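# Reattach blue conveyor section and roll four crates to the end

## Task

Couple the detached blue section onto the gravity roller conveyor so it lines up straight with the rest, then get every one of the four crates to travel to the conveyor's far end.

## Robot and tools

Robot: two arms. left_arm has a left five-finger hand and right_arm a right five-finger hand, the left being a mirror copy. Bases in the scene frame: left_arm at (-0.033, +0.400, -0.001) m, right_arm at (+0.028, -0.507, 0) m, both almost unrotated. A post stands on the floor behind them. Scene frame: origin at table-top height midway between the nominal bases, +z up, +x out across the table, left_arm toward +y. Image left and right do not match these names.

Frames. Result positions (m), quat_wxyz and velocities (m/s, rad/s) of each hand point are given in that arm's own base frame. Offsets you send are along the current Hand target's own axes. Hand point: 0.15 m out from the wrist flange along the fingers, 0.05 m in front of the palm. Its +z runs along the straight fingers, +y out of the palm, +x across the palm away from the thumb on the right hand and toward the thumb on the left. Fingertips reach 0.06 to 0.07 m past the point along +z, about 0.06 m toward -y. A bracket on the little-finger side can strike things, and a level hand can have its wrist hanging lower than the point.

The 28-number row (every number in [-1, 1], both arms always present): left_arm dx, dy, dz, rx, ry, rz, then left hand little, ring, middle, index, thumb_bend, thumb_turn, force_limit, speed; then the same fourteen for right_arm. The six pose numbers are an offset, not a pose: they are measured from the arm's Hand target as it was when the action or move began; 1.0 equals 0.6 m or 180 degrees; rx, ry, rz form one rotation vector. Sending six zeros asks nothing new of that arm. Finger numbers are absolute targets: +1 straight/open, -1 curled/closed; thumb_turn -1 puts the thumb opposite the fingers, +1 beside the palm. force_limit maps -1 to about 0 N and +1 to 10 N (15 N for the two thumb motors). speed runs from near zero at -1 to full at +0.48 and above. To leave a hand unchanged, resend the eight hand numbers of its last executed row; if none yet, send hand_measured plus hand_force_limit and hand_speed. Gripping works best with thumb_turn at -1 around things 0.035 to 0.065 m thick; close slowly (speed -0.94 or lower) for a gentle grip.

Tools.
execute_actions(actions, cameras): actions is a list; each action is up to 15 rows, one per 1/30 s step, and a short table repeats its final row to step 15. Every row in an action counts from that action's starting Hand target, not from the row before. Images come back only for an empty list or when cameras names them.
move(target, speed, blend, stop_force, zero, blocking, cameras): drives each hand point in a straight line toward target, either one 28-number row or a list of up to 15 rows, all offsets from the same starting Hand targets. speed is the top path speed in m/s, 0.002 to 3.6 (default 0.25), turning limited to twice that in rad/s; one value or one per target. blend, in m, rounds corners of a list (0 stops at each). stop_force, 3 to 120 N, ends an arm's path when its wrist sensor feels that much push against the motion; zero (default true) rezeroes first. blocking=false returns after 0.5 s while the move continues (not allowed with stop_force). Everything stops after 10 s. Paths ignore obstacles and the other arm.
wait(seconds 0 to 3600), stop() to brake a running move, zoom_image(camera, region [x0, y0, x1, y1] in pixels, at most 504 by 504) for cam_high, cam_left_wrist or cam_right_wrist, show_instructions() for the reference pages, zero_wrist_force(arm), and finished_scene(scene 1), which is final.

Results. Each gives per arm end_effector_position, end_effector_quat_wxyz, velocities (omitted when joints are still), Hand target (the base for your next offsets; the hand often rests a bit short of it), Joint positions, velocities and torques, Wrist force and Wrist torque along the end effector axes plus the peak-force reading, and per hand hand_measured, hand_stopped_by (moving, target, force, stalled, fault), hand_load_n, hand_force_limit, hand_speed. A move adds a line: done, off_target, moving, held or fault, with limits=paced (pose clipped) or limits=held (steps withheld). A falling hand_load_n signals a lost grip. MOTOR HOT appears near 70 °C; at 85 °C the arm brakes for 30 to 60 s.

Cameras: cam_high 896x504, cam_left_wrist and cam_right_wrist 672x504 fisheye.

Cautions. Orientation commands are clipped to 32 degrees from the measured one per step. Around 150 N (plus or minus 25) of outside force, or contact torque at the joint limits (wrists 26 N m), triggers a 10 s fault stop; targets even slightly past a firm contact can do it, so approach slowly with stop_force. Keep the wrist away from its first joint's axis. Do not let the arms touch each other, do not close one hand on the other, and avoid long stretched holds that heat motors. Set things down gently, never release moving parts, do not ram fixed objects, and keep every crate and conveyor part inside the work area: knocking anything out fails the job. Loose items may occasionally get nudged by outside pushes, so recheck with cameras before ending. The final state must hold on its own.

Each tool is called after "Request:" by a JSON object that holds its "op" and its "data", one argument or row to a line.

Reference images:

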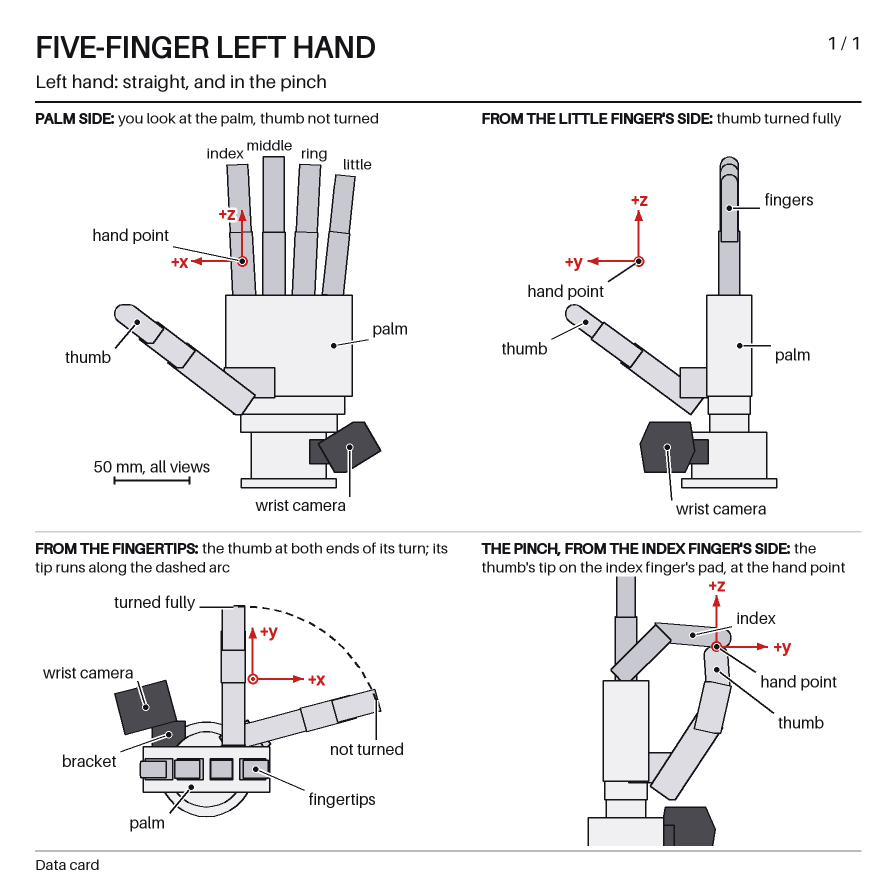

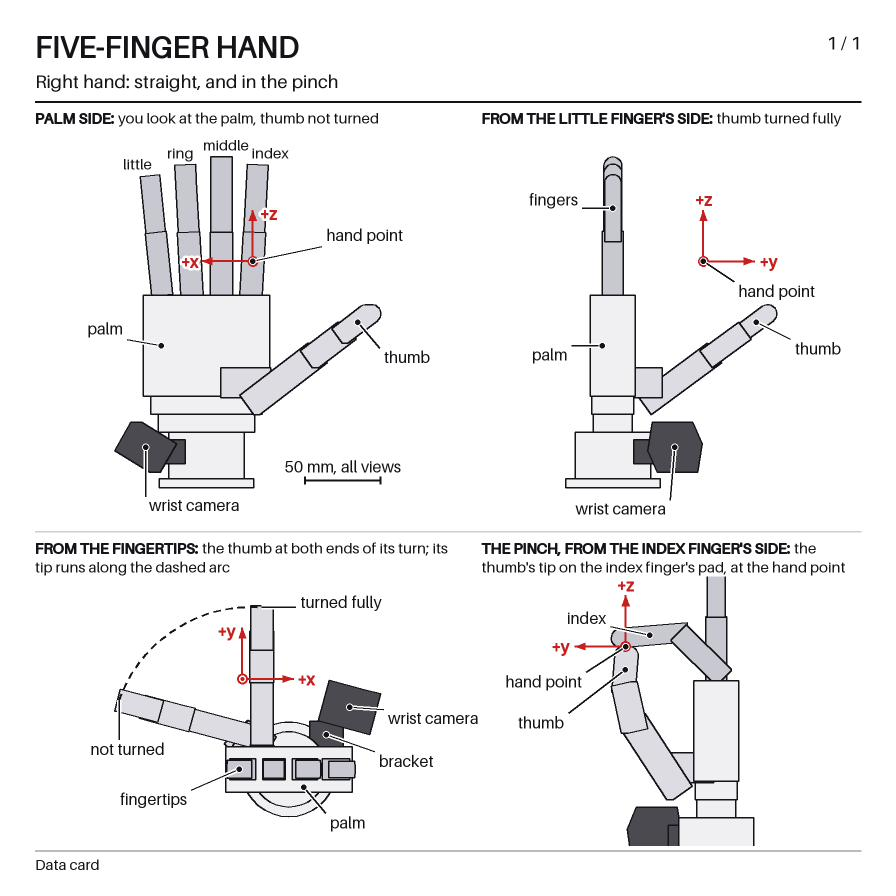

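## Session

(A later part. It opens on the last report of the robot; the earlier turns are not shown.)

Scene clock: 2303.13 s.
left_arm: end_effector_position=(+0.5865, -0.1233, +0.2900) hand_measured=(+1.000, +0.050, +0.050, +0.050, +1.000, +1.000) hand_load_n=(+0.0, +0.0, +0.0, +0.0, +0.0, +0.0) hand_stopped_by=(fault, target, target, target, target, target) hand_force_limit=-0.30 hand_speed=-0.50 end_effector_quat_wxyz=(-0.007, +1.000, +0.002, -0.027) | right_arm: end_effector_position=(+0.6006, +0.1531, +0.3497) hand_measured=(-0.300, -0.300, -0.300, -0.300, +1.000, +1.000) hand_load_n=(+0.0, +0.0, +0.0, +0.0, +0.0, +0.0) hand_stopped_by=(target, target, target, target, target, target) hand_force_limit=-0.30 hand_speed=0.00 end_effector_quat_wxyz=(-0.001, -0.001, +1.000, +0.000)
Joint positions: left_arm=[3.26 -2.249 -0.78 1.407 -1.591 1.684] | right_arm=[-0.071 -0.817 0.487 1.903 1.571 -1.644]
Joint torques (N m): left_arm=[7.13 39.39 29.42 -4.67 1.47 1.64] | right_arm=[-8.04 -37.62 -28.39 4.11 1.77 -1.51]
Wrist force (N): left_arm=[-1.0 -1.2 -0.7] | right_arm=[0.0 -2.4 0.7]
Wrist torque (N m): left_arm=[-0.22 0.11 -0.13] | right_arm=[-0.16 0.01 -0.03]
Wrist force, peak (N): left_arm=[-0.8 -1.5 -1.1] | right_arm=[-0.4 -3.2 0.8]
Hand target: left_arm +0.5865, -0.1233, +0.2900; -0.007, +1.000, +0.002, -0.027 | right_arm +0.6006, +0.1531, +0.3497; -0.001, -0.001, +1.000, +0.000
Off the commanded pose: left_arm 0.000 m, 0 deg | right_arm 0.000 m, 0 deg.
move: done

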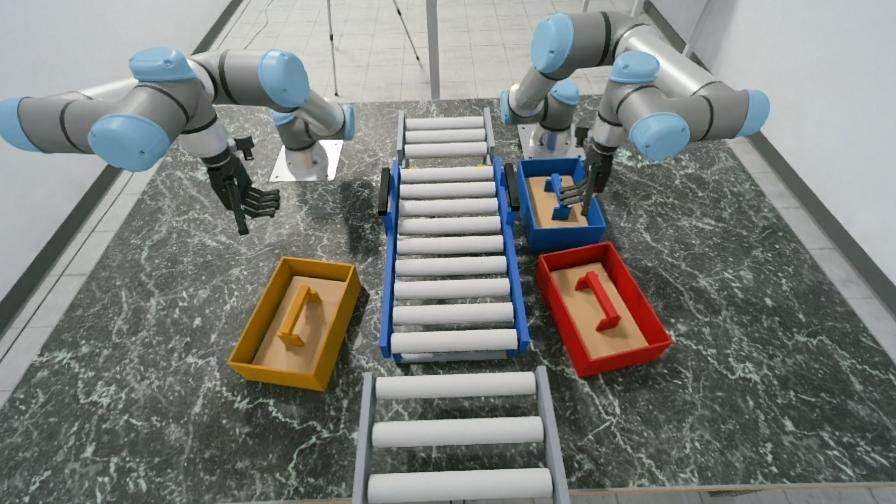

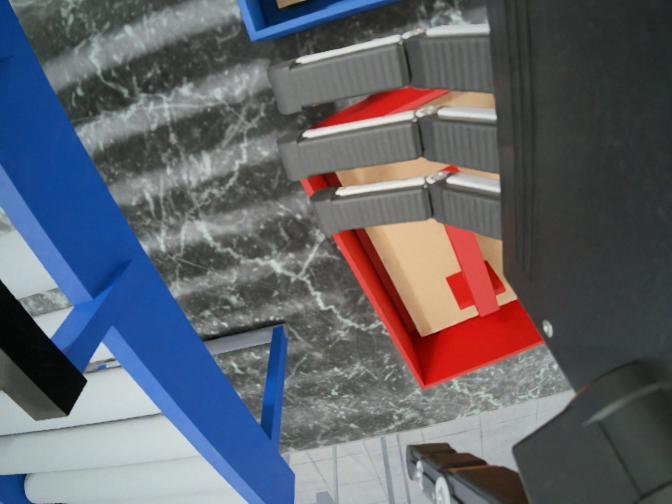

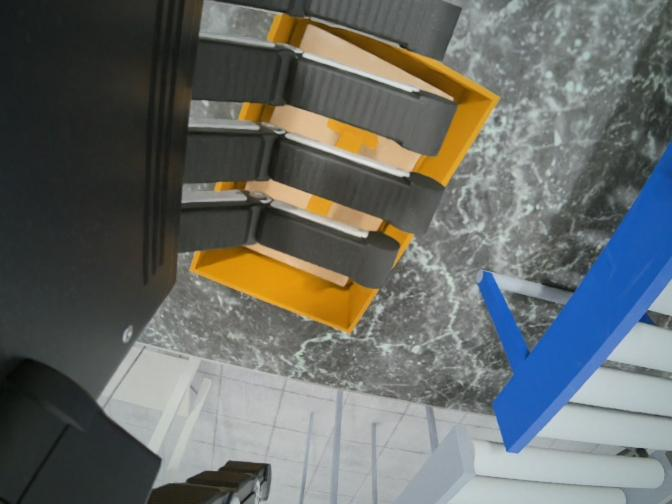

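Request:
{"op": "move", "data": {
  "target": [0,0,0,0,0,0,1,0.05,0.05,0.05,1,1,-0.3,-0.5,0,-0.08,-0.05,0,0,0,1,1,1,1,1,1,-0.3,0],
  "cameras": ["cam_right_wrist"],
  "speed": 0.2
}}

Request:
{"op": "zoom_image", "data": {
  "camera": "cam_right_wrist",
  "region": [220, 0, 540, 340]
}}

Request:
{"op": "move", "data": {
  "target": [0,0,0,0,0,0,1,0.05,0.05,0.05,1,1,-0.3,-0.5,0,-0.1,0,0,0,0,1,1,1,1,1,1,-0.3,0],
  "cameras": ["cam_right_wrist"],
  "speed": 0.2
}}

Request:
{"op": "zoom_image", "data": {
  "camera": "cam_right_wrist",
  "region": [260, 0, 580, 340]
}}

Scene clock: 2318.83 s.
left_arm: end_effector_position=(+0.5865, -0.1233, +0.2900) hand_measured=(+1.000, +0.050, +0.050, +0.050, +1.000, +1.000) hand_load_n=(+0.0, +0.0, +0.0, +0.0, +0.0, +0.0) hand_stopped_by=(fault, target, target, target, target, target) hand_force_limit=-0.30 hand_speed=-0.50 end_effector_quat_wxyz=(-0.007, +1.000, +0.002, -0.027) | right_arm: end_effector_position=(+0.6007, +0.1051, +0.3797) hand_measured=(+1.000, +1.000, +1.000, +1.000, +1.000, +1.000) hand_load_n=(+0.0, +0.0, +0.0, +0.0, +0.0, +0.0) hand_stopped_by=(target, target, target, target, target, target) hand_force_limit=-0.30 hand_speed=0.00 end_effector_quat_wxyz=(-0.001, -0.001, +1.000, +0.000)
Joint positions: left_arm=[3.26 -2.249 -0.78 1.407 -1.591 1.684] | right_arm=[-0.157 -0.782 0.341 2.014 1.571 -1.729]
Joint torques (N m): left_arm=[6.82 39.71 29.71 -4.74 1.38 1.62] | right_arm=[-8.29 -38.11 -28 4.47 1.86 -1.48]
Wrist force (N): left_arm=[-0.9 -1.2 -0.7] | right_arm=[0.1 -2.3 0.8]
Wrist torque (N m): left_arm=[-0.20 0.10 -0.12] | right_arm=[-0.17 0.00 -0.02]
Wrist force, peak (N): left_arm=[-0.9 -1.5 -1.0] | right_arm=[0.3 -3.3 0.3]
Hand target: left_arm +0.5865, -0.1233, +0.2900; -0.007, +1.000, +0.002, -0.027 | right_arm +0.6007, +0.1051, +0.3797; -0.001, -0.001, +1.000, +0.000
Off the commanded pose: left_arm 0.000 m, 0 deg | right_arm 0.000 m, 0 deg.
move: done

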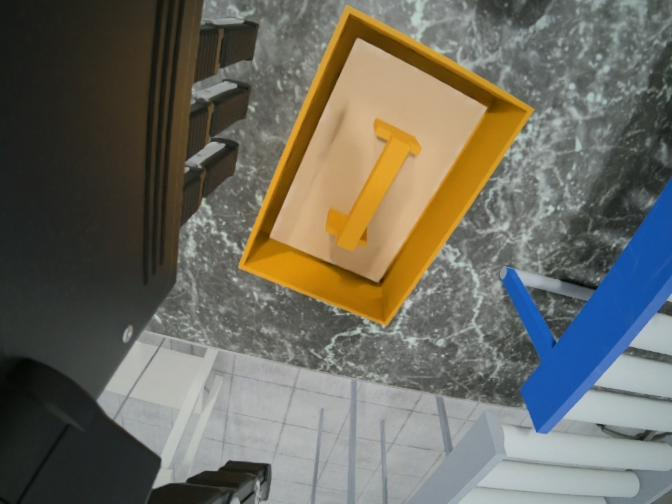

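Scaled by 1.482 from the camera's image (finer frame: 960x720).

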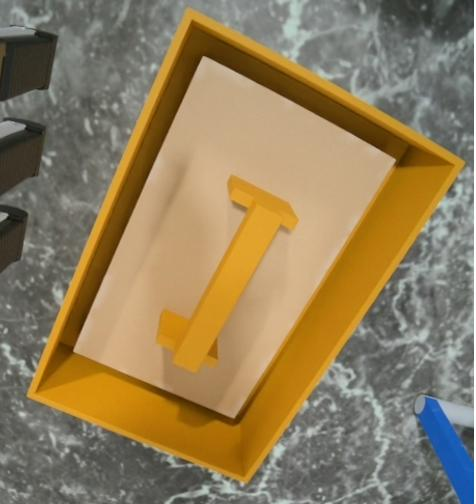

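Scene clock: 2319.83 s.
left_arm: end_effector_position=(+0.5865, -0.1233, +0.2900) hand_measured=(+1.000, +0.050, +0.050, +0.050, +1.000, +1.000) hand_load_n=(+0.5, +0.0, +0.0, +0.0, +0.0, +0.0) hand_stopped_by=(fault, target, target, target, target, target) hand_force_limit=-0.30 hand_speed=-0.50 end_effector_quat_wxyz=(-0.007, +1.000, +0.002, -0.027) | right_arm: end_effector_position=(+0.6008, +0.0453, +0.3797) hand_measured=(+1.000, +1.000, +1.000, +1.000, +1.000, +1.000) hand_load_n=(+0.0, +0.0, +0.0, +0.0, +0.0, +0.0) hand_stopped_by=(target, target, target, target, target, target) hand_force_limit=-0.30 hand_speed=0.00 end_effector_quat_wxyz=(-0.001, -0.001, +1.000, +0.000)
Joint positions: left_arm=[3.26 -2.249 -0.78 1.407 -1.591 1.684] | right_arm=[-0.262 -0.792 0.357 2.006 1.571 -1.834]
Joint torques (N m): left_arm=[7.56 39.54 29.42 -4.7 1.45 1.68] | right_arm=[-7.76 -36.62 -28.35 4.31 -1.81 -1.58]
Wrist force (N): left_arm=[-0.8 -1.4 -0.6] | right_arm=[0.1 -2.5 0.8]
Wrist torque (N m): left_arm=[-0.24 0.08 -0.11] | right_arm=[-0.19 0.00 -0.02]
Wrist force, peak (N): left_arm=[-1.1 -1.4 -0.8] | right_arm=[0.1 -3.4 0.9]
Hand target: left_arm +0.5865, -0.1233, +0.2900; -0.007, +1.000, +0.002, -0.027 | right_arm +0.6008, +0.0451, +0.3797; -0.001, -0.001, +1.000, +0.000
Off the commanded pose: left_arm 0.000 m, 0 deg | right_arm 0.000 m, 0 deg.
move: done

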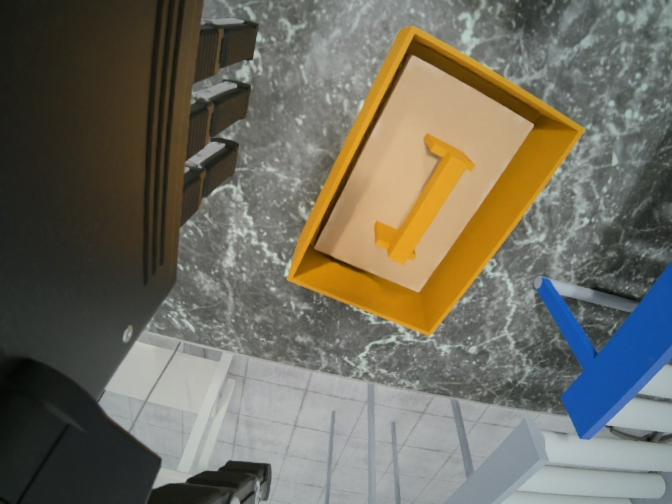

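Scaled by 1.482 from the camera's image (finer frame: 960x720).

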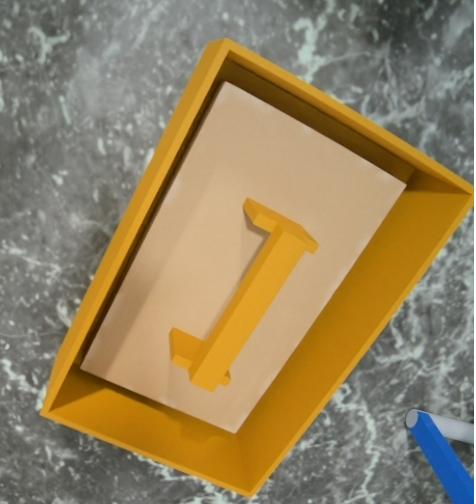

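Request:
{"op": "move", "data": {
  "target": [0,0,0,0,0,0,1,0.05,0.05,0.05,1,1,-0.3,-0.5,-0.151,0.1197,0.341,0.1106,0.0097,0.055,-0.3,-0.3,-0.3,-0.3,1,1,-0.3,0],
  "cameras": ["cam_right_wrist"],
  "speed": 0.2
}}

Request:
{"op": "zoom_image", "data": {
  "camera": "cam_right_wrist",
  "region": [250, 0, 672, 420]
}}

Scene clock: 2372.90 s.
left_arm: end_effector_position=(+0.5865, -0.1233, +0.2900) hand_measured=(+1.000, +0.050, +0.050, +0.050, +1.000, +1.000) hand_load_n=(+0.0, +0.0, +0.0, +0.0, +0.0, +0.0) hand_stopped_by=(fault, target, target, target, target, target) hand_force_limit=-0.30 hand_speed=-0.50 end_effector_quat_wxyz=(-0.007, +1.000, +0.002, -0.027) | right_arm: end_effector_position=(+0.6910, +0.1170, +0.1750) hand_measured=(-0.300, -0.300, -0.300, -0.300, +1.000, +1.000) hand_load_n=(+0.0, +0.0, +0.0, +0.0, +0.0, +0.0) hand_stopped_by=(target, target, target, target, target, target) hand_force_limit=-0.30 hand_speed=0.00 end_effector_quat_wxyz=(-0.015, +0.085, +0.981, -0.173)
Joint positions: left_arm=[3.26 -2.249 -0.78 1.407 -1.591 1.684] | right_arm=[0.026 -0.435 0.225 1.853 1.912 -1.359]
Joint torques (N m): left_arm=[7.21 39.44 29.38 -4.71 1.37 1.58] | right_arm=[7.74 -45.13 -30.66 4.44 2.48 1.48]
Wrist force (N): left_arm=[-0.7 -1.1 -0.8] | right_arm=[0.2 -1.9 0.6]
Wrist torque (N m): left_arm=[-0.20 0.06 -0.12] | right_arm=[-0.16 -0.02 -0.19]
Wrist force, peak (N): left_arm=[-0.7 -1.7 -0.8] | right_arm=[0.5 -3.2 0.1]
Hand target: left_arm +0.5865, -0.1233, +0.2900; -0.007, +1.000, +0.002, -0.027 | right_arm +0.6911, +0.1170, +0.1750; -0.016, +0.085, +0.981, -0.173
Off the commanded pose: left_arm 0.000 m, 0 deg | right_arm 0.000 m, 0 deg.
move: done

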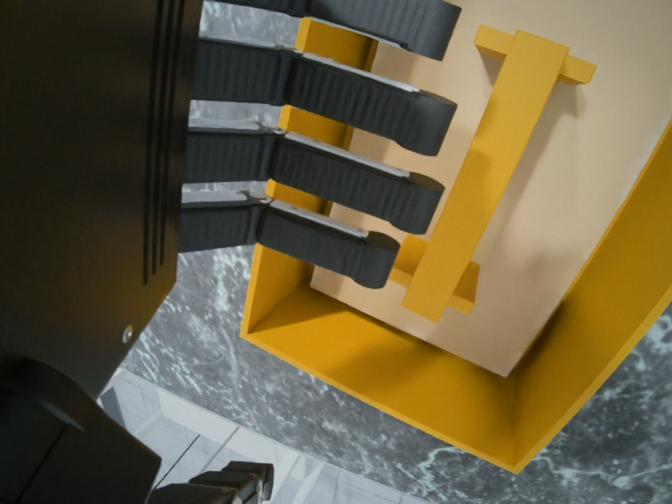

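Scaled by 1.194 from the camera's image (finer frame: 960x720).

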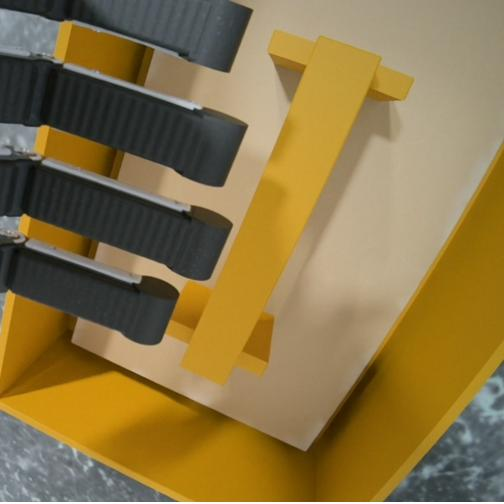

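Request:
{"op": "move", "data": {
  "target": [0,0,0,0,0,0,1,0.05,0.05,0.05,1,1,-0.3,-0.5, 0,0.061,0.168,0,0,0,-0.3,-0.3,-0.3,-0.3,1,1,-0.3,0],
  "speed": 0.05,
  "stop_force": 5,
  "cameras": ["cam_right_wrist","cam_high"]
}}

Scene clock: 2414.70 s.
left_arm: end_effector_position=(+0.5865, -0.1233, +0.2900) hand_measured=(+1.000, +0.050, +0.050, +0.050, +1.000, +1.000) hand_load_n=(+0.0, +0.5, +0.0, +0.0, +0.0, +0.0) hand_stopped_by=(fault, target, target, target, target, target) hand_force_limit=-0.30 hand_speed=-0.50 end_effector_quat_wxyz=(-0.007, +1.000, +0.002, -0.027) | right_arm: end_effector_position=(+0.6909, +0.1170, +0.0678) hand_measured=(-0.300, -0.300, -0.300, -0.300, +1.000, +1.000) hand_load_n=(-2.0, +0.0, +0.0, +0.0, +0.0, +0.0) hand_stopped_by=(target, target, target, target, target, target) hand_force_limit=-0.30 hand_speed=0.00 end_effector_quat_wxyz=(-0.016, +0.085, +0.981, -0.173)
Joint positions: left_arm=[3.26 -2.249 -0.78 1.407 -1.591 1.684] | right_arm=[0.026 -0.471 0.571 1.544 1.912 -1.359]
Joint torques (N m): left_arm=[7.5 39.51 28.98 -4.74 1.35 1.61] | right_arm=[-7.25 -45.39 -6.18 1.55 -1.42 -1.67]
Wrist force (N): left_arm=[-0.9 -1.3 -0.7] | right_arm=[-2.8 -2.5 -0.5]
Wrist torque (N m): left_arm=[-0.24 0.10 -0.12] | right_arm=[-0.16 0.12 -0.17]
Wrist force, peak (N): left_arm=[-0.9 -1.4 -0.9] | right_arm=[-3.4 -2.9 -0.9]
Hand target: left_arm +0.5865, -0.1233, +0.2900; -0.007, +1.000, +0.002, -0.027 | right_arm +0.6909, +0.1170, +0.0678; -0.016, +0.085, +0.981, -0.173
Off the commanded pose: left_arm 0.000 m, 0 deg | right_arm 0.000 m, 0 deg.
move: done
Images, in order (width x height): cam_high 896x504, cam_right_wrist 672x504.

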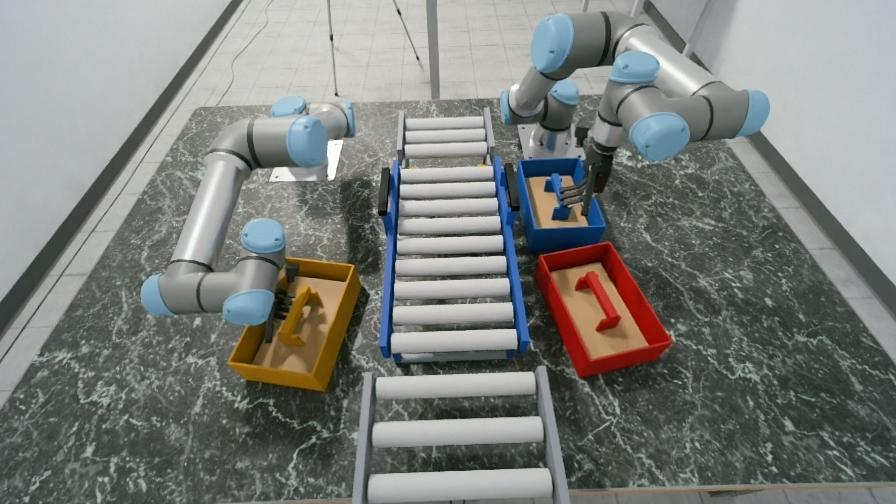

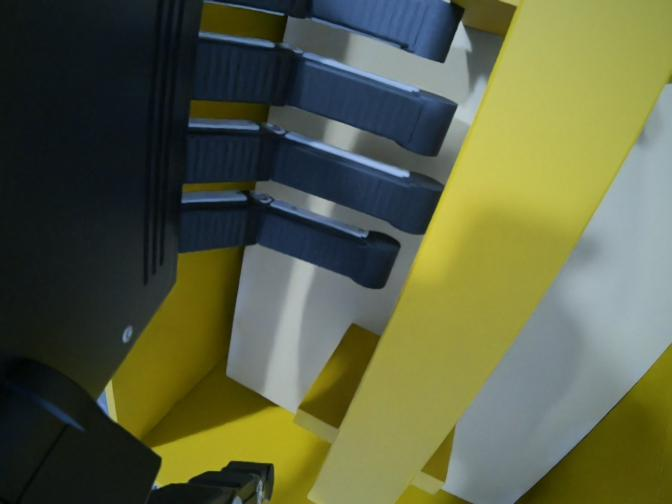

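Request:
{"op": "move", "data": {
  "target": [0,0,0,0,0,0,1,0.05,0.05,0.05,1,1,-0.3,-0.5, 0,0.102,-0.037,0,0,0,-0.3,-0.3,-0.3,-0.3,1,1,-0.3,0],
  "speed": 0.04,
  "stop_force": 4,
  "cameras": ["cam_right_wrist","cam_high"]
}}

Scene clock: 2422.80 s.
left_arm: end_effector_position=(+0.5865, -0.1233, +0.2900) hand_measured=(+1.000, +0.050, +0.050, +0.050, +1.000, +1.000) hand_load_n=(+0.0, +0.0, +0.5, +0.0, +0.0, +0.5) hand_stopped_by=(fault, target, target, target, target, target) hand_force_limit=-0.30 hand_speed=-0.50 end_effector_quat_wxyz=(-0.007, +1.000, +0.002, -0.027) | right_arm: end_effector_position=(+0.6991, +0.1656, +0.0676) hand_measured=(-0.300, -0.300, -0.300, -0.300, +1.000, +1.000) hand_load_n=(+0.0, +0.0, +0.5, -0.5, +0.0, +0.0) hand_stopped_by=(target, target, target, target, target, target) hand_force_limit=-0.30 hand_speed=0.00 end_effector_quat_wxyz=(-0.015, +0.085, +0.981, -0.172)
Joint positions: left_arm=[3.26 -2.249 -0.78 1.407 -1.591 1.684] | right_arm=[0.097 -0.366 0.369 1.665 1.906 -1.285]
Joint torques (N m): left_arm=[6.98 39.66 29.25 -4.64 1.42 1.61] | right_arm=[-7.21 -59.98 -8.34 1.2 2.4 -1.7]
Wrist force (N): left_arm=[-0.7 -1.3 -0.8] | right_arm=[0.3 -2.0 0.8]
Wrist torque (N m): left_arm=[-0.22 0.06 -0.12] | right_arm=[-0.19 -0.11 0.03]
Wrist force, peak (N): left_arm=[-1.0 -1.7 -0.7] | right_arm=[-3.2 -7.4 2.1]
Hand target: left_arm +0.5865, -0.1233, +0.2900; -0.007, +1.000, +0.002, -0.027 | right_arm +0.6991, +0.1656, +0.0676; -0.015, +0.085, +0.981, -0.172 (not the last commanded pose)
Off the commanded pose: left_arm 0.000 m, 0 deg | right_arm 0.016 m, 0 deg.
move: contact (right_arm)
Images, in order (width x height): cam_high 896x504, cam_right_wrist 672x504.

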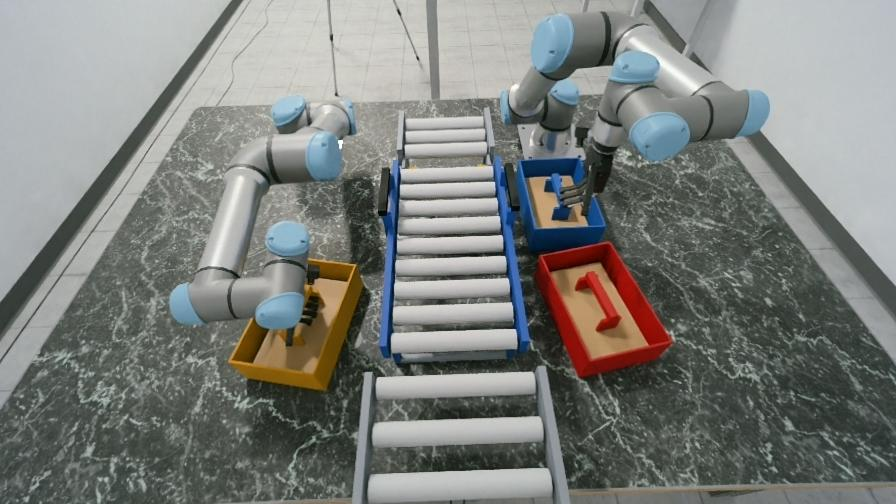

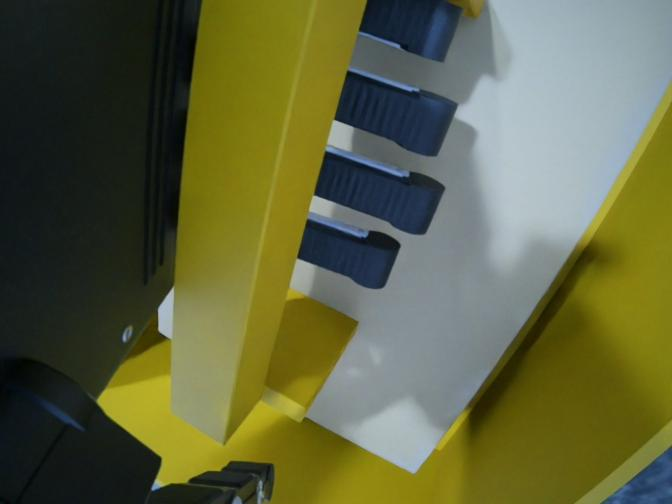

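Request:
{"op": "execute_actions", "data": {
  "actions": [
    [[0,0,0,0,0,0,1,0.05,0.05,0.05,1,1,-0.3,-0.5,0,0,0,0,0,0,-0.9,-0.9,-0.9,-0.9,1,1,-0.3,-0.8]]
  ]
}}

Request:
{"op": "wait", "data": {
  "seconds": 1,
  "cameras": ["cam_right_wrist"]
}}

Scene clock: 2429.93 s.
left_arm: end_effector_position=(+0.5865, -0.1233, +0.2900) hand_measured=(+1.000, +0.050, +0.050, +0.050, +1.000, +1.000) hand_load_n=(+0.0, +0.0, +0.0, +0.0, +0.0, +0.0) hand_stopped_by=(fault, target, target, target, target, target) hand_force_limit=-0.30 hand_speed=-0.50 end_effector_quat_wxyz=(-0.007, +1.000, +0.002, -0.027) | right_arm: end_effector_position=(+0.6991, +0.1656, +0.0676) hand_measured=(-0.760, -0.724, -0.742, -0.742, +1.000, +1.000) hand_load_n=(+4.5, +1.5, +3.5, +4.0, +0.0, +0.0) hand_stopped_by=(force, force, force, force, target, target) hand_force_limit=-0.30 hand_speed=-0.80 end_effector_quat_wxyz=(-0.015, +0.085, +0.981, -0.172)
Joint positions: left_arm=[3.26 -2.249 -0.78 1.407 -1.591 1.684] | right_arm=[0.097 -0.366 0.369 1.664 1.906 -1.285]
Joint torques (N m): left_arm=[6.82 39.85 28.52 -4.8 1.18 1.45] | right_arm=[-4.86 -62.49 -19.43 6.41 2.12 -1.26]
Wrist force (N): left_arm=[-0.9 -1.5 -0.7] | right_arm=[0.0 4.4 17.1]
Wrist torque (N m): left_arm=[-0.26 0.10 -0.12] | right_arm=[-0.32 -0.53 0.19]
Wrist force, peak (N): left_arm=[-1.0 -1.6 -0.6] | right_arm=[-0.5 4.9 18.7]
Hand target: left_arm +0.5865, -0.1233, +0.2900; -0.007, +1.000, +0.002, -0.027 | right_arm +0.6991, +0.1656, +0.0676; -0.015, +0.085, +0.981, -0.172
Off the commanded pose: left_arm 0.000 m, 0 deg | right_arm 0.000 m, 0 deg.

Scene clock: 2430.93 s.
left_arm: end_effector_position=(+0.5865, -0.1233, +0.2900) hand_measured=(+1.000, +0.050, +0.050, +0.050, +1.000, +1.000) hand_load_n=(+0.0, +0.0, +0.0, +0.0, +0.0, +0.0) hand_stopped_by=(fault, target, target, target, target, target) hand_force_limit=-0.30 hand_speed=-0.50 end_effector_quat_wxyz=(-0.007, +1.000, +0.002, -0.027) | right_arm: end_effector_position=(+0.6991, +0.1656, +0.0676) hand_measured=(-0.760, -0.724, -0.742, -0.742, +1.000, +1.000) hand_load_n=(+4.5, +1.5, +3.5, +4.0, +0.0, +0.0) hand_stopped_by=(force, force, force, force, target, target) hand_force_limit=-0.30 hand_speed=-0.80 end_effector_quat_wxyz=(-0.015, +0.085, +0.981, -0.172)
Joint positions: left_arm=[3.26 -2.249 -0.78 1.407 -1.591 1.684] | right_arm=[0.097 -0.366 0.369 1.665 1.906 -1.285]
Joint torques (N m): left_arm=[6.68 39.57 28.71 -4.69 1.25 1.48] | right_arm=[-0.33 -67.59 -34.98 6.55 1.96 -1.03]
Wrist force (N): left_arm=[-0.8 -1.3 -0.6] | right_arm=[-0.2 4.2 17.2]
Wrist torque (N m): left_arm=[-0.22 0.09 -0.12] | right_arm=[-0.36 -0.54 0.18]
Wrist force, peak (N): left_arm=[-0.8 -1.7 -0.7] | right_arm=[-0.2 4.4 17.4]
Hand target: left_arm +0.5865, -0.1233, +0.2900; -0.007, +1.000, +0.002, -0.027 | right_arm +0.6991, +0.1656, +0.0676; -0.015, +0.085, +0.981, -0.172
Off the commanded pose: left_arm 0.000 m, 0 deg | right_arm 0.000 m, 0 deg.
wait: 1.00 s; at rest by 0.17 s

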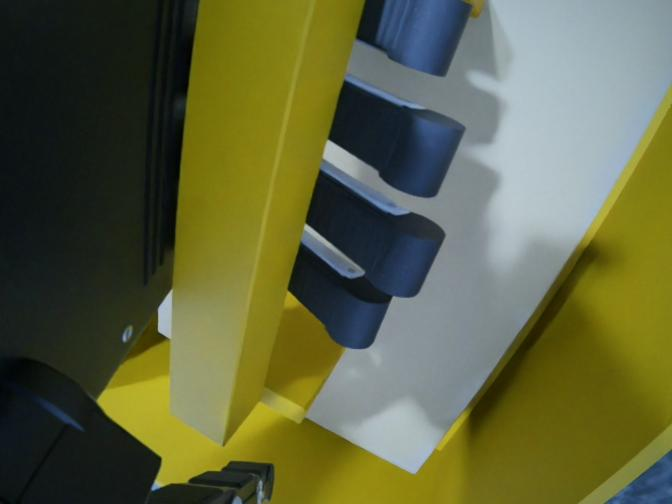

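Request:
{"op": "move", "data": {
  "target": [0,0,0,0,0,0,1,0.05,0.05,0.05,1,1,-0.3,-0.5, 0,-0.0171,-0.047,0,0,0,-0.9,-0.9,-0.9,-0.9,1,1,-0.3,-0.8],
  "speed": 0.05,
  "cameras": ["cam_right_wrist"]
}}

Scene clock: 2440.67 s.
left_arm: end_effector_position=(+0.5865, -0.1233, +0.2900) hand_measured=(+1.000, +0.050, +0.050, +0.050, +1.000, +1.000) hand_load_n=(+0.0, +0.0, +0.0, +0.0, -0.5, +0.0) hand_stopped_by=(fault, target, target, target, target, target) hand_force_limit=-0.30 hand_speed=-0.50 end_effector_quat_wxyz=(-0.007, +1.000, +0.002, -0.027) | right_arm: end_effector_position=(+0.6991, +0.1656, +0.0976) hand_measured=(-0.760, -0.724, -0.742, -0.742, +1.000, +1.000) hand_load_n=(+2.0, +0.5, +3.5, +6.5, +0.0, +0.0) hand_stopped_by=(force, force, force, force, target, target) hand_force_limit=-0.30 hand_speed=-0.80 end_effector_quat_wxyz=(-0.015, +0.085, +0.981, -0.172)
Joint positions: left_arm=[3.26 -2.249 -0.78 1.407 -1.591 1.684] | right_arm=[0.097 -0.358 0.275 1.75 1.906 -1.285]
Joint torques (N m): left_arm=[6.89 39.77 28.71 -4.57 1.25 1.41] | right_arm=[-3.67 -59.96 -36.78 6.28 3.36 1.6]
Wrist force (N): left_arm=[-0.9 -1.0 -0.5] | right_arm=[0.6 5.5 18.7]
Wrist torque (N m): left_arm=[-0.20 0.10 -0.13] | right_arm=[-0.37 -0.36 0.16]
Wrist force, peak (N): left_arm=[-1.0 -1.4 -1.0] | right_arm=[1.3 4.9 19.3]
Hand target: left_arm +0.5865, -0.1233, +0.2900; -0.007, +1.000, +0.002, -0.027 | right_arm +0.6991, +0.1656, +0.0976; -0.015, +0.085, +0.981, -0.172
Off the commanded pose: left_arm 0.000 m, 0 deg | right_arm 0.000 m, 0 deg.
move: done

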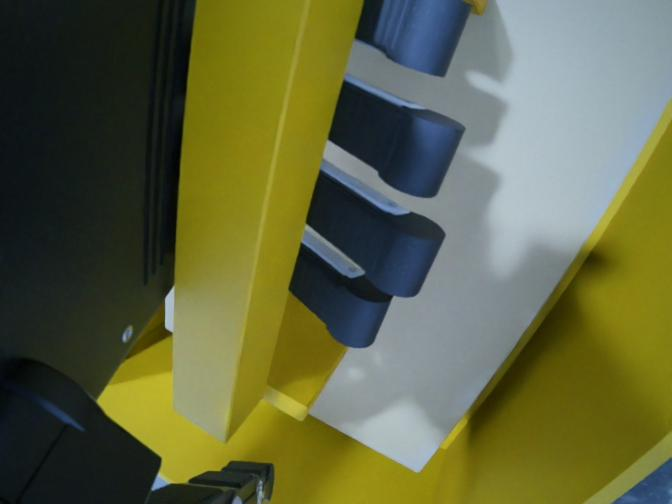

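Request:
{"op": "move", "data": {
  "target": [
    [0,0,0,0,0,0,1,0.05,0.05,0.05,1,1,-0.3,-0.5, 0.158,-0.081,-0.063,0,0,0,-0.9,-0.9,-0.9,-0.9,1,1,-0.3,-0.8],
    [0,0,0,0,0,0,1,0.05,0.05,0.05,1,1,-0.3,-0.5, 0.593,-0.19,-0.289,0,0,0,-0.9,-0.9,-0.9,-0.9,1,1,-0.3,-0.8],
    [0,0,0,0,0,0,1,0.05,0.05,0.05,1,1,-0.3,-0.5, 0.593,-0.246,-0.445,0,0,0,-0.9,-0.9,-0.9,-0.9,1,1,-0.3,-0.8]
  ],
  "speed": 0.12,
  "blend": 0.03,
  "cameras": ["cam_right_wrist","cam_high"]
}}

Scene clock: 2467.67 s.
left_arm: end_effector_position=(+0.5865, -0.1233, +0.2900) hand_measured=(+1.000, +0.050, +0.050, +0.050, +1.000, +1.000) hand_load_n=(+0.0, +0.0, +0.0, +0.0, +0.0, +0.0) hand_stopped_by=(fault, target, target, target, target, target) hand_force_limit=-0.30 hand_speed=-0.50 end_effector_quat_wxyz=(-0.007, +1.000, +0.002, -0.027) | right_arm: end_effector_position=(+0.3404, +0.1797, +0.3988) hand_measured=(-0.760, -0.724, -0.742, -0.742, +1.000, +1.000) hand_load_n=(+2.0, +0.5, +4.0, +6.5, +0.0, +0.0) hand_stopped_by=(force, force, force, force, target, target) hand_force_limit=-0.30 hand_speed=-0.80 end_effector_quat_wxyz=(-0.015, +0.085, +0.981, -0.172)
Joint positions: left_arm=[3.26 -2.249 -0.78 1.407 -1.591 1.684] | right_arm=[0.237 -1.412 1.264 1.863 1.889 -1.138]
Joint torques (N m): left_arm=[6.89 39.26 27.65 -4.61 1.2 1.47] | right_arm=[7.28 -23 -35.74 6.59 3.25 1.59]
Wrist force (N): left_arm=[-0.7 -1.5 -0.8] | right_arm=[0.7 5.0 18.9]
Wrist torque (N m): left_arm=[-0.24 0.07 -0.11] | right_arm=[-0.40 -0.37 -0.05]
Wrist force, peak (N): left_arm=[-0.9 -1.7 -0.8] | right_arm=[-0.4 6.1 20.1]
Hand target: left_arm +0.5865, -0.1233, +0.2900; -0.007, +1.000, +0.002, -0.027 | right_arm +0.3404, +0.1797, +0.3990; -0.015, +0.085, +0.981, -0.172
Off the commanded pose: left_arm 0.000 m, 0 deg | right_arm 0.000 m, 0 deg.
move: done
Images, in order (width x height): cam_high 896x504, cam_right_wrist 672x504.

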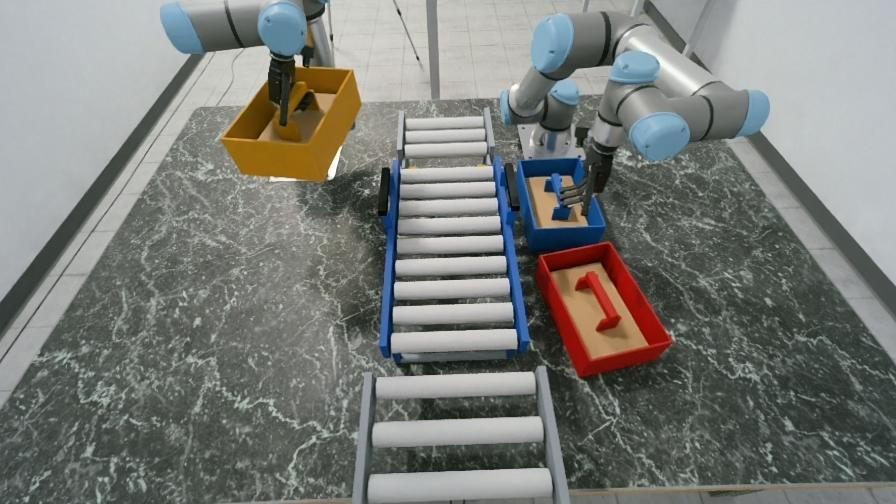

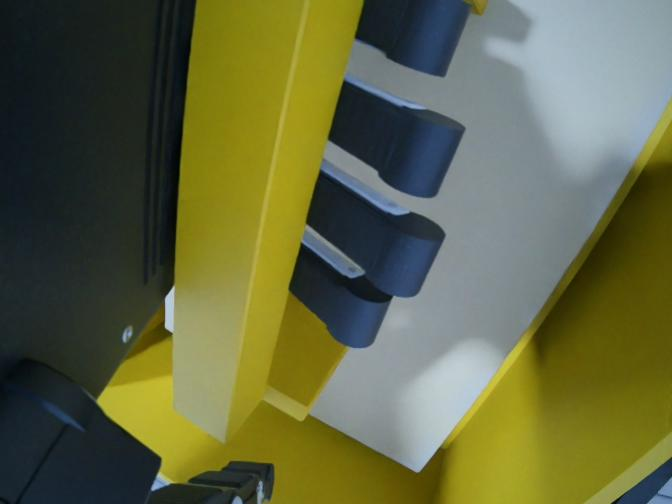

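Request:
{"op": "move", "data": {
  "target": [
    [0,0,0,0,0,0,1,0.05,0.05,0.05,1,1,-0.3,-0.5, 0.1375,0.271,-0.099,-0.083,-0.0024,-0.028,-0.9,-0.9,-0.9,-0.9,1,1,-0.3,-0.8],
    [0,0,0,0,0,0,1,0.05,0.05,0.05,1,1,-0.3,-0.5, 0.275,0.5413,-0.1975,-0.1654,-0.0048,-0.0554,-0.9,-0.9,-0.9,-0.9,1,1,-0.3,-0.8]
  ],
  "speed": 0.1,
  "blend": 0.05,
  "cameras": ["cam_right_wrist","cam_high"]
}}

Scene clock: 2487.23 s.
left_arm: end_effector_position=(+0.5865, -0.1233, +0.2900) hand_measured=(+1.000, +0.050, +0.050, +0.050, +1.000, +1.000) hand_load_n=(-0.5, +0.0, +0.0, +0.0, +0.0, +0.0) hand_stopped_by=(fault, target, target, target, target, target) hand_force_limit=-0.30 hand_speed=-0.50 end_effector_quat_wxyz=(-0.007, +1.000, +0.002, -0.027) | right_arm: end_effector_position=(+0.2373, +0.5485, +0.3996) hand_measured=(-0.760, -0.724, -0.742, -0.742, +1.000, +1.000) hand_load_n=(+0.5, +0.0, +2.0, +4.5, -0.5, +0.0) hand_stopped_by=(force, force, force, force, target, target) hand_force_limit=-0.30 hand_speed=-0.80 end_effector_quat_wxyz=(+0.000, +0.000, +0.996, +0.086) end_effector_velocity=(+0.000, +0.001, +0.001) end_effector_angular_velocity=(+0.002, -0.002, +0.002)
Joint positions: left_arm=[3.26 -2.249 -0.78 1.407 -1.591 1.684] | right_arm=[0.863 -1.093 0.812 1.72 1.459 -0.701]
Joint velocities: left_arm=[within noise] | right_arm=[0.002 0.001 -0.005 0.001 0 0]
Joint torques (N m): left_arm=[7.07 39.54 27.66 -4.53 0.99 1.37] | right_arm=[7.09 -38.74 -36.83 2.67 -2.34 1.33]
Wrist force (N): left_arm=[-0.7 -1.2 -0.6] | right_arm=[1.2 -7.4 20.1]
Wrist torque (N m): left_arm=[-0.22 0.08 -0.12] | right_arm=[-1.19 -0.37 -0.30]
Wrist force, peak (N): left_arm=[-0.9 -1.6 -1.0] | right_arm=[0.5 -7.8 20.2]
Hand target: left_arm +0.5865, -0.1233, +0.2900; -0.007, +1.000, +0.002, -0.027 | right_arm +0.2373, +0.5487, +0.3996; +0.000, +0.000, +0.996, +0.086
Off the commanded pose: left_arm 0.000 m, 0 deg | right_arm 0.000 m, 0 deg.
move: done
Images, in order (width x height): cam_high 896x504, cam_right_wrist 672x504.

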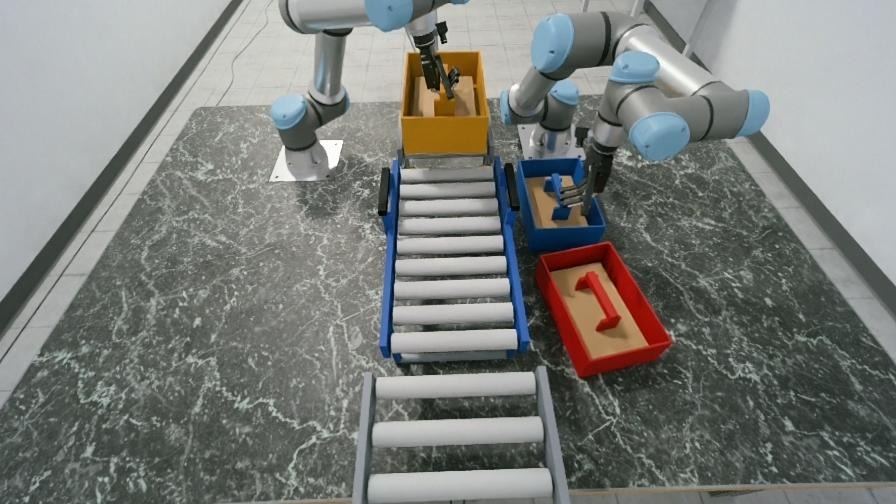

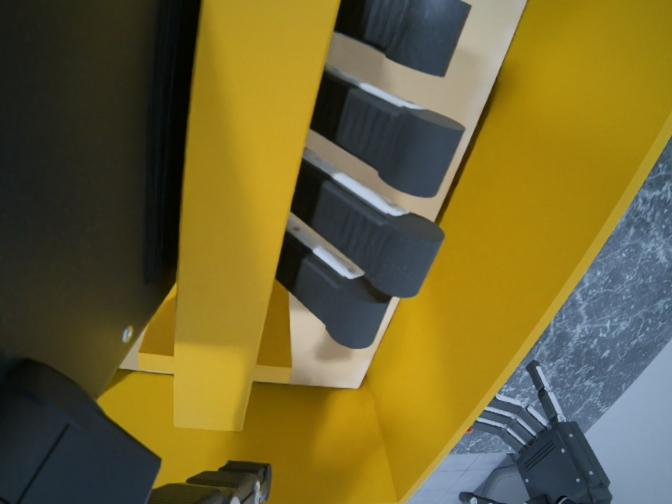

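Request:
{"op": "move", "data": {
  "target": [0,0,0,0,0,0,1,0.05,0.05,0.05,1,1,-0.3,-0.5, 0,-0.022,0.146,0,0,0,-0.9,-0.9,-0.9,-0.9,1,1,-0.3,-0.8],
  "speed": 0.03,
  "stop_force": 6,
  "cameras": ["cam_right_wrist","cam_high"]
}}

Scene clock: 2497.93 s.
left_arm: end_effector_position=(+0.5865, -0.1233, +0.2900) hand_measured=(+1.000, +0.050, +0.050, +0.050, +1.000, +1.000) hand_load_n=(+0.0, +0.0, +0.0, +0.0, +0.0, +0.0) hand_stopped_by=(fault, target, target, target, target, target) hand_force_limit=-0.30 hand_speed=-0.50 end_effector_quat_wxyz=(-0.007, +1.000, +0.002, -0.027) | right_arm: end_effector_position=(+0.2373, +0.5505, +0.3187) hand_measured=(-0.760, -0.724, -0.742, -0.742, +1.000, +1.000) hand_load_n=(+0.0, +0.0, +0.5, +4.0, -0.5, +0.5) hand_stopped_by=(force, force, force, force, target, target) hand_force_limit=-0.30 hand_speed=-0.80 end_effector_quat_wxyz=(+0.000, +0.000, +0.996, +0.086)
Joint positions: left_arm=[3.26 -2.249 -0.78 1.407 -1.591 1.684] | right_arm=[0.866 -1.127 1.072 1.494 1.459 -0.698]
Joint torques (N m): left_arm=[7 40.2 27.54 -4.65 0.91 1.31] | right_arm=[-4.73 -36.71 -36.21 4.59 0.22 -0.58]
Wrist force (N): left_arm=[-0.7 -1.6 -0.6] | right_arm=[1.2 -5.8 16.5]
Wrist torque (N m): left_arm=[-0.28 0.06 -0.10] | right_arm=[-1.06 -0.19 -0.22]
Wrist force, peak (N): left_arm=[-0.8 -1.7 -0.9] | right_arm=[0.7 -7.8 20.3]
Hand target: left_arm +0.5865, -0.1233, +0.2900; -0.007, +1.000, +0.002, -0.027 | right_arm +0.2373, +0.5505, +0.3187; +0.000, +0.000, +0.996, +0.086 (not the last commanded pose)
Off the commanded pose: left_arm 0.000 m, 0 deg | right_arm 0.008 m, 0 deg.
move: contact (right_arm)
Images, in order (width x height): cam_high 896x504, cam_right_wrist 672x504.

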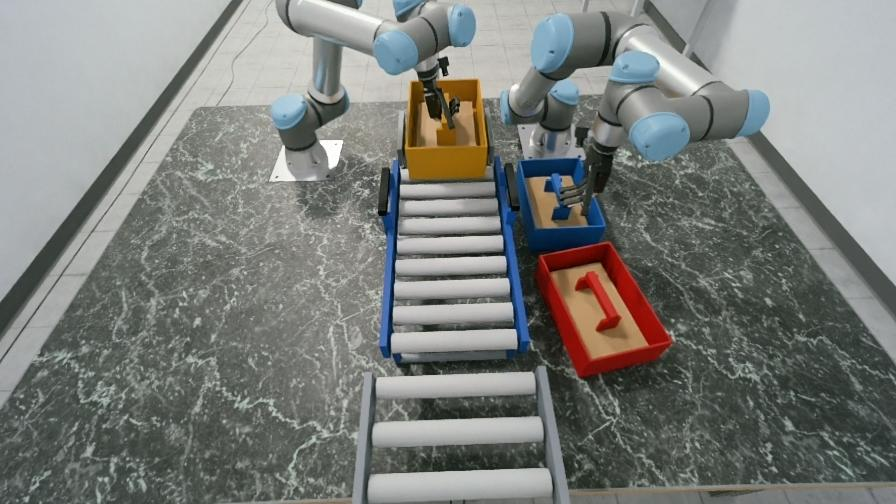

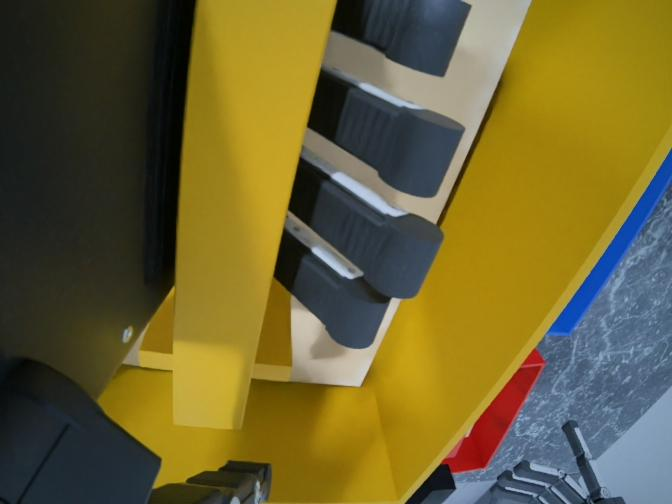

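Request:
{"op": "move", "data": {
  "target": [0,0,0,0,0,0,1,0.05,0.05,0.05,1,1,-0.3,-0.5, 0,-0.0015,0.013,0,0,0,-0.9,-0.9,-0.9,-0.9,1,1,-0.3,-0.8],
  "speed": 0.02
}}

Request:
{"op": "zoom_image", "data": {
  "camera": "cam_high",
  "region": [370, 60, 530, 200]
}}

Scene clock: 2503.47 s.
left_arm: end_effector_position=(+0.5865, -0.1233, +0.2900) hand_measured=(+1.000, +0.050, +0.050, +0.050, +1.000, +1.000) hand_load_n=(+0.0, +0.0, +0.0, +0.0, +0.0, +0.0) hand_stopped_by=(fault, target, target, target, target, target) hand_force_limit=-0.30 hand_speed=-0.50 end_effector_quat_wxyz=(-0.007, +1.000, +0.002, -0.027) | right_arm: end_effector_position=(+0.2372, +0.5510, +0.3113) hand_measured=(-0.760, -0.724, -0.742, -0.742, +1.000, +1.000) hand_load_n=(+0.0, +0.5, +0.0, +0.0, +0.0, +0.0) hand_stopped_by=(force, force, force, force, target, target) hand_force_limit=-0.30 hand_speed=-0.80 end_effector_quat_wxyz=(+0.000, +0.000, +0.996, +0.086)
Joint positions: left_arm=[3.26 -2.249 -0.78 1.407 -1.591 1.684] | right_arm=[0.866 -1.127 1.091 1.474 1.459 -0.697]
Joint torques (N m): left_arm=[7.23 39.38 27.04 -4.56 0.86 1.33] | right_arm=[9.52 20.26 28.21 -10.77 4.34 0.67]
Wrist force (N): left_arm=[-0.9 -1.5 -0.9] | right_arm=[0.7 20.5 -114.3]
Wrist torque (N m): left_arm=[-0.24 0.09 -0.12] | right_arm=[7.30 7.30 1.31]
Wrist force, peak (N): left_arm=[-0.8 -1.6 -0.9] | right_arm=[0.7 20.5 -114.3]
Hand target: left_arm +0.5865, -0.1233, +0.2900; -0.007, +1.000, +0.002, -0.027 | right_arm +0.2373, +0.5510, +0.3109; +0.000, +0.000, +0.996, +0.086
Off the commanded pose: left_arm 0.000 m, 0 deg | right_arm 0.000 m, 0 deg.
move: done

Scaled by 3.150 from the camera's image (finer frame: 1280x720).
This view is cut from an older image: the scene may have changed since it was taken.

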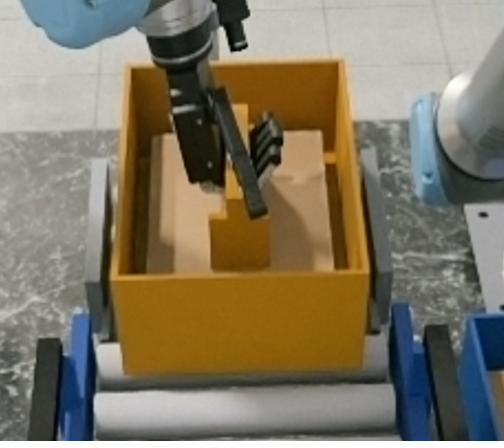

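Request:
{"op": "move", "data": {
  "target": [0,0,0,0,0,0,1,0.05,0.05,0.05,1,1,-0.3,-0.5, 0,0.0012,-0.008,0,0,0,-0.9,-0.9,-0.9,-0.9,1,1,-0.3,-0.8],
  "speed": 0.03,
  "cameras": ["cam_right_wrist","cam_high"]
}}

Scene clock: 2516.40 s.
left_arm: end_effector_position=(+0.5865, -0.1233, +0.2900) hand_measured=(+1.000, +0.050, +0.050, +0.050, +1.000, +1.000) hand_load_n=(+0.0, +0.0, +0.0, +0.0, +0.0, +0.0) hand_stopped_by=(fault, target, target, target, target, target) hand_force_limit=-0.30 hand_speed=-0.50 end_effector_quat_wxyz=(-0.007, +1.000, +0.002, -0.027) | right_arm: end_effector_position=(+0.2373, +0.5509, +0.3154) hand_measured=(-0.760, -0.724, -0.742, -0.742, +1.000, +1.000) hand_load_n=(+0.0, +0.0, +0.0, +0.0, +0.0, +0.0) hand_stopped_by=(force, force, force, force, target, target) hand_force_limit=-0.30 hand_speed=-0.80 end_effector_quat_wxyz=(+0.000, +0.000, +0.996, +0.086)
Joint positions: left_arm=[3.26 -2.249 -0.78 1.407 -1.591 1.684] | right_arm=[0.866 -1.127 1.08 1.486 1.459 -0.697]
Joint torques (N m): left_arm=[7.26 39.31 27.45 -4.55 0.97 1.29] | right_arm=[-4.39 -35.74 -31.28 3.42 -2.2 -1.47]
Wrist force (N): left_arm=[-1.0 -1.3 -0.7] | right_arm=[-1.0 -4.5 -2.5]
Wrist torque (N m): left_arm=[-0.23 0.11 -0.13] | right_arm=[-0.17 0.36 -0.37]
Wrist force, peak (N): left_arm=[-0.9 -1.6 -0.9] | right_arm=[0.9 21.5 -125.4]
Hand target: left_arm +0.5865, -0.1233, +0.2900; -0.007, +1.000, +0.002, -0.027 | right_arm +0.2373, +0.5509, +0.3158; +0.000, +0.000, +0.996, +0.086
Off the commanded pose: left_arm 0.000 m, 0 deg | right_arm 0.000 m, 0 deg.
move: done
Images, in order (width x height): cam_high 896x504, cam_right_wrist 672x504.

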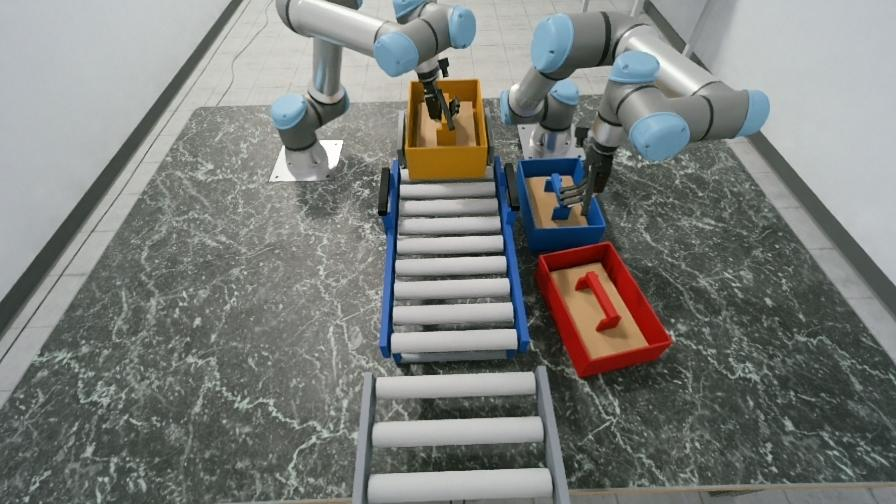

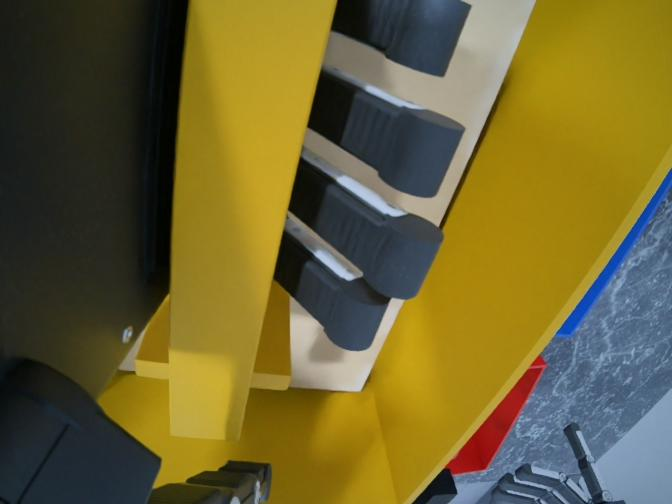

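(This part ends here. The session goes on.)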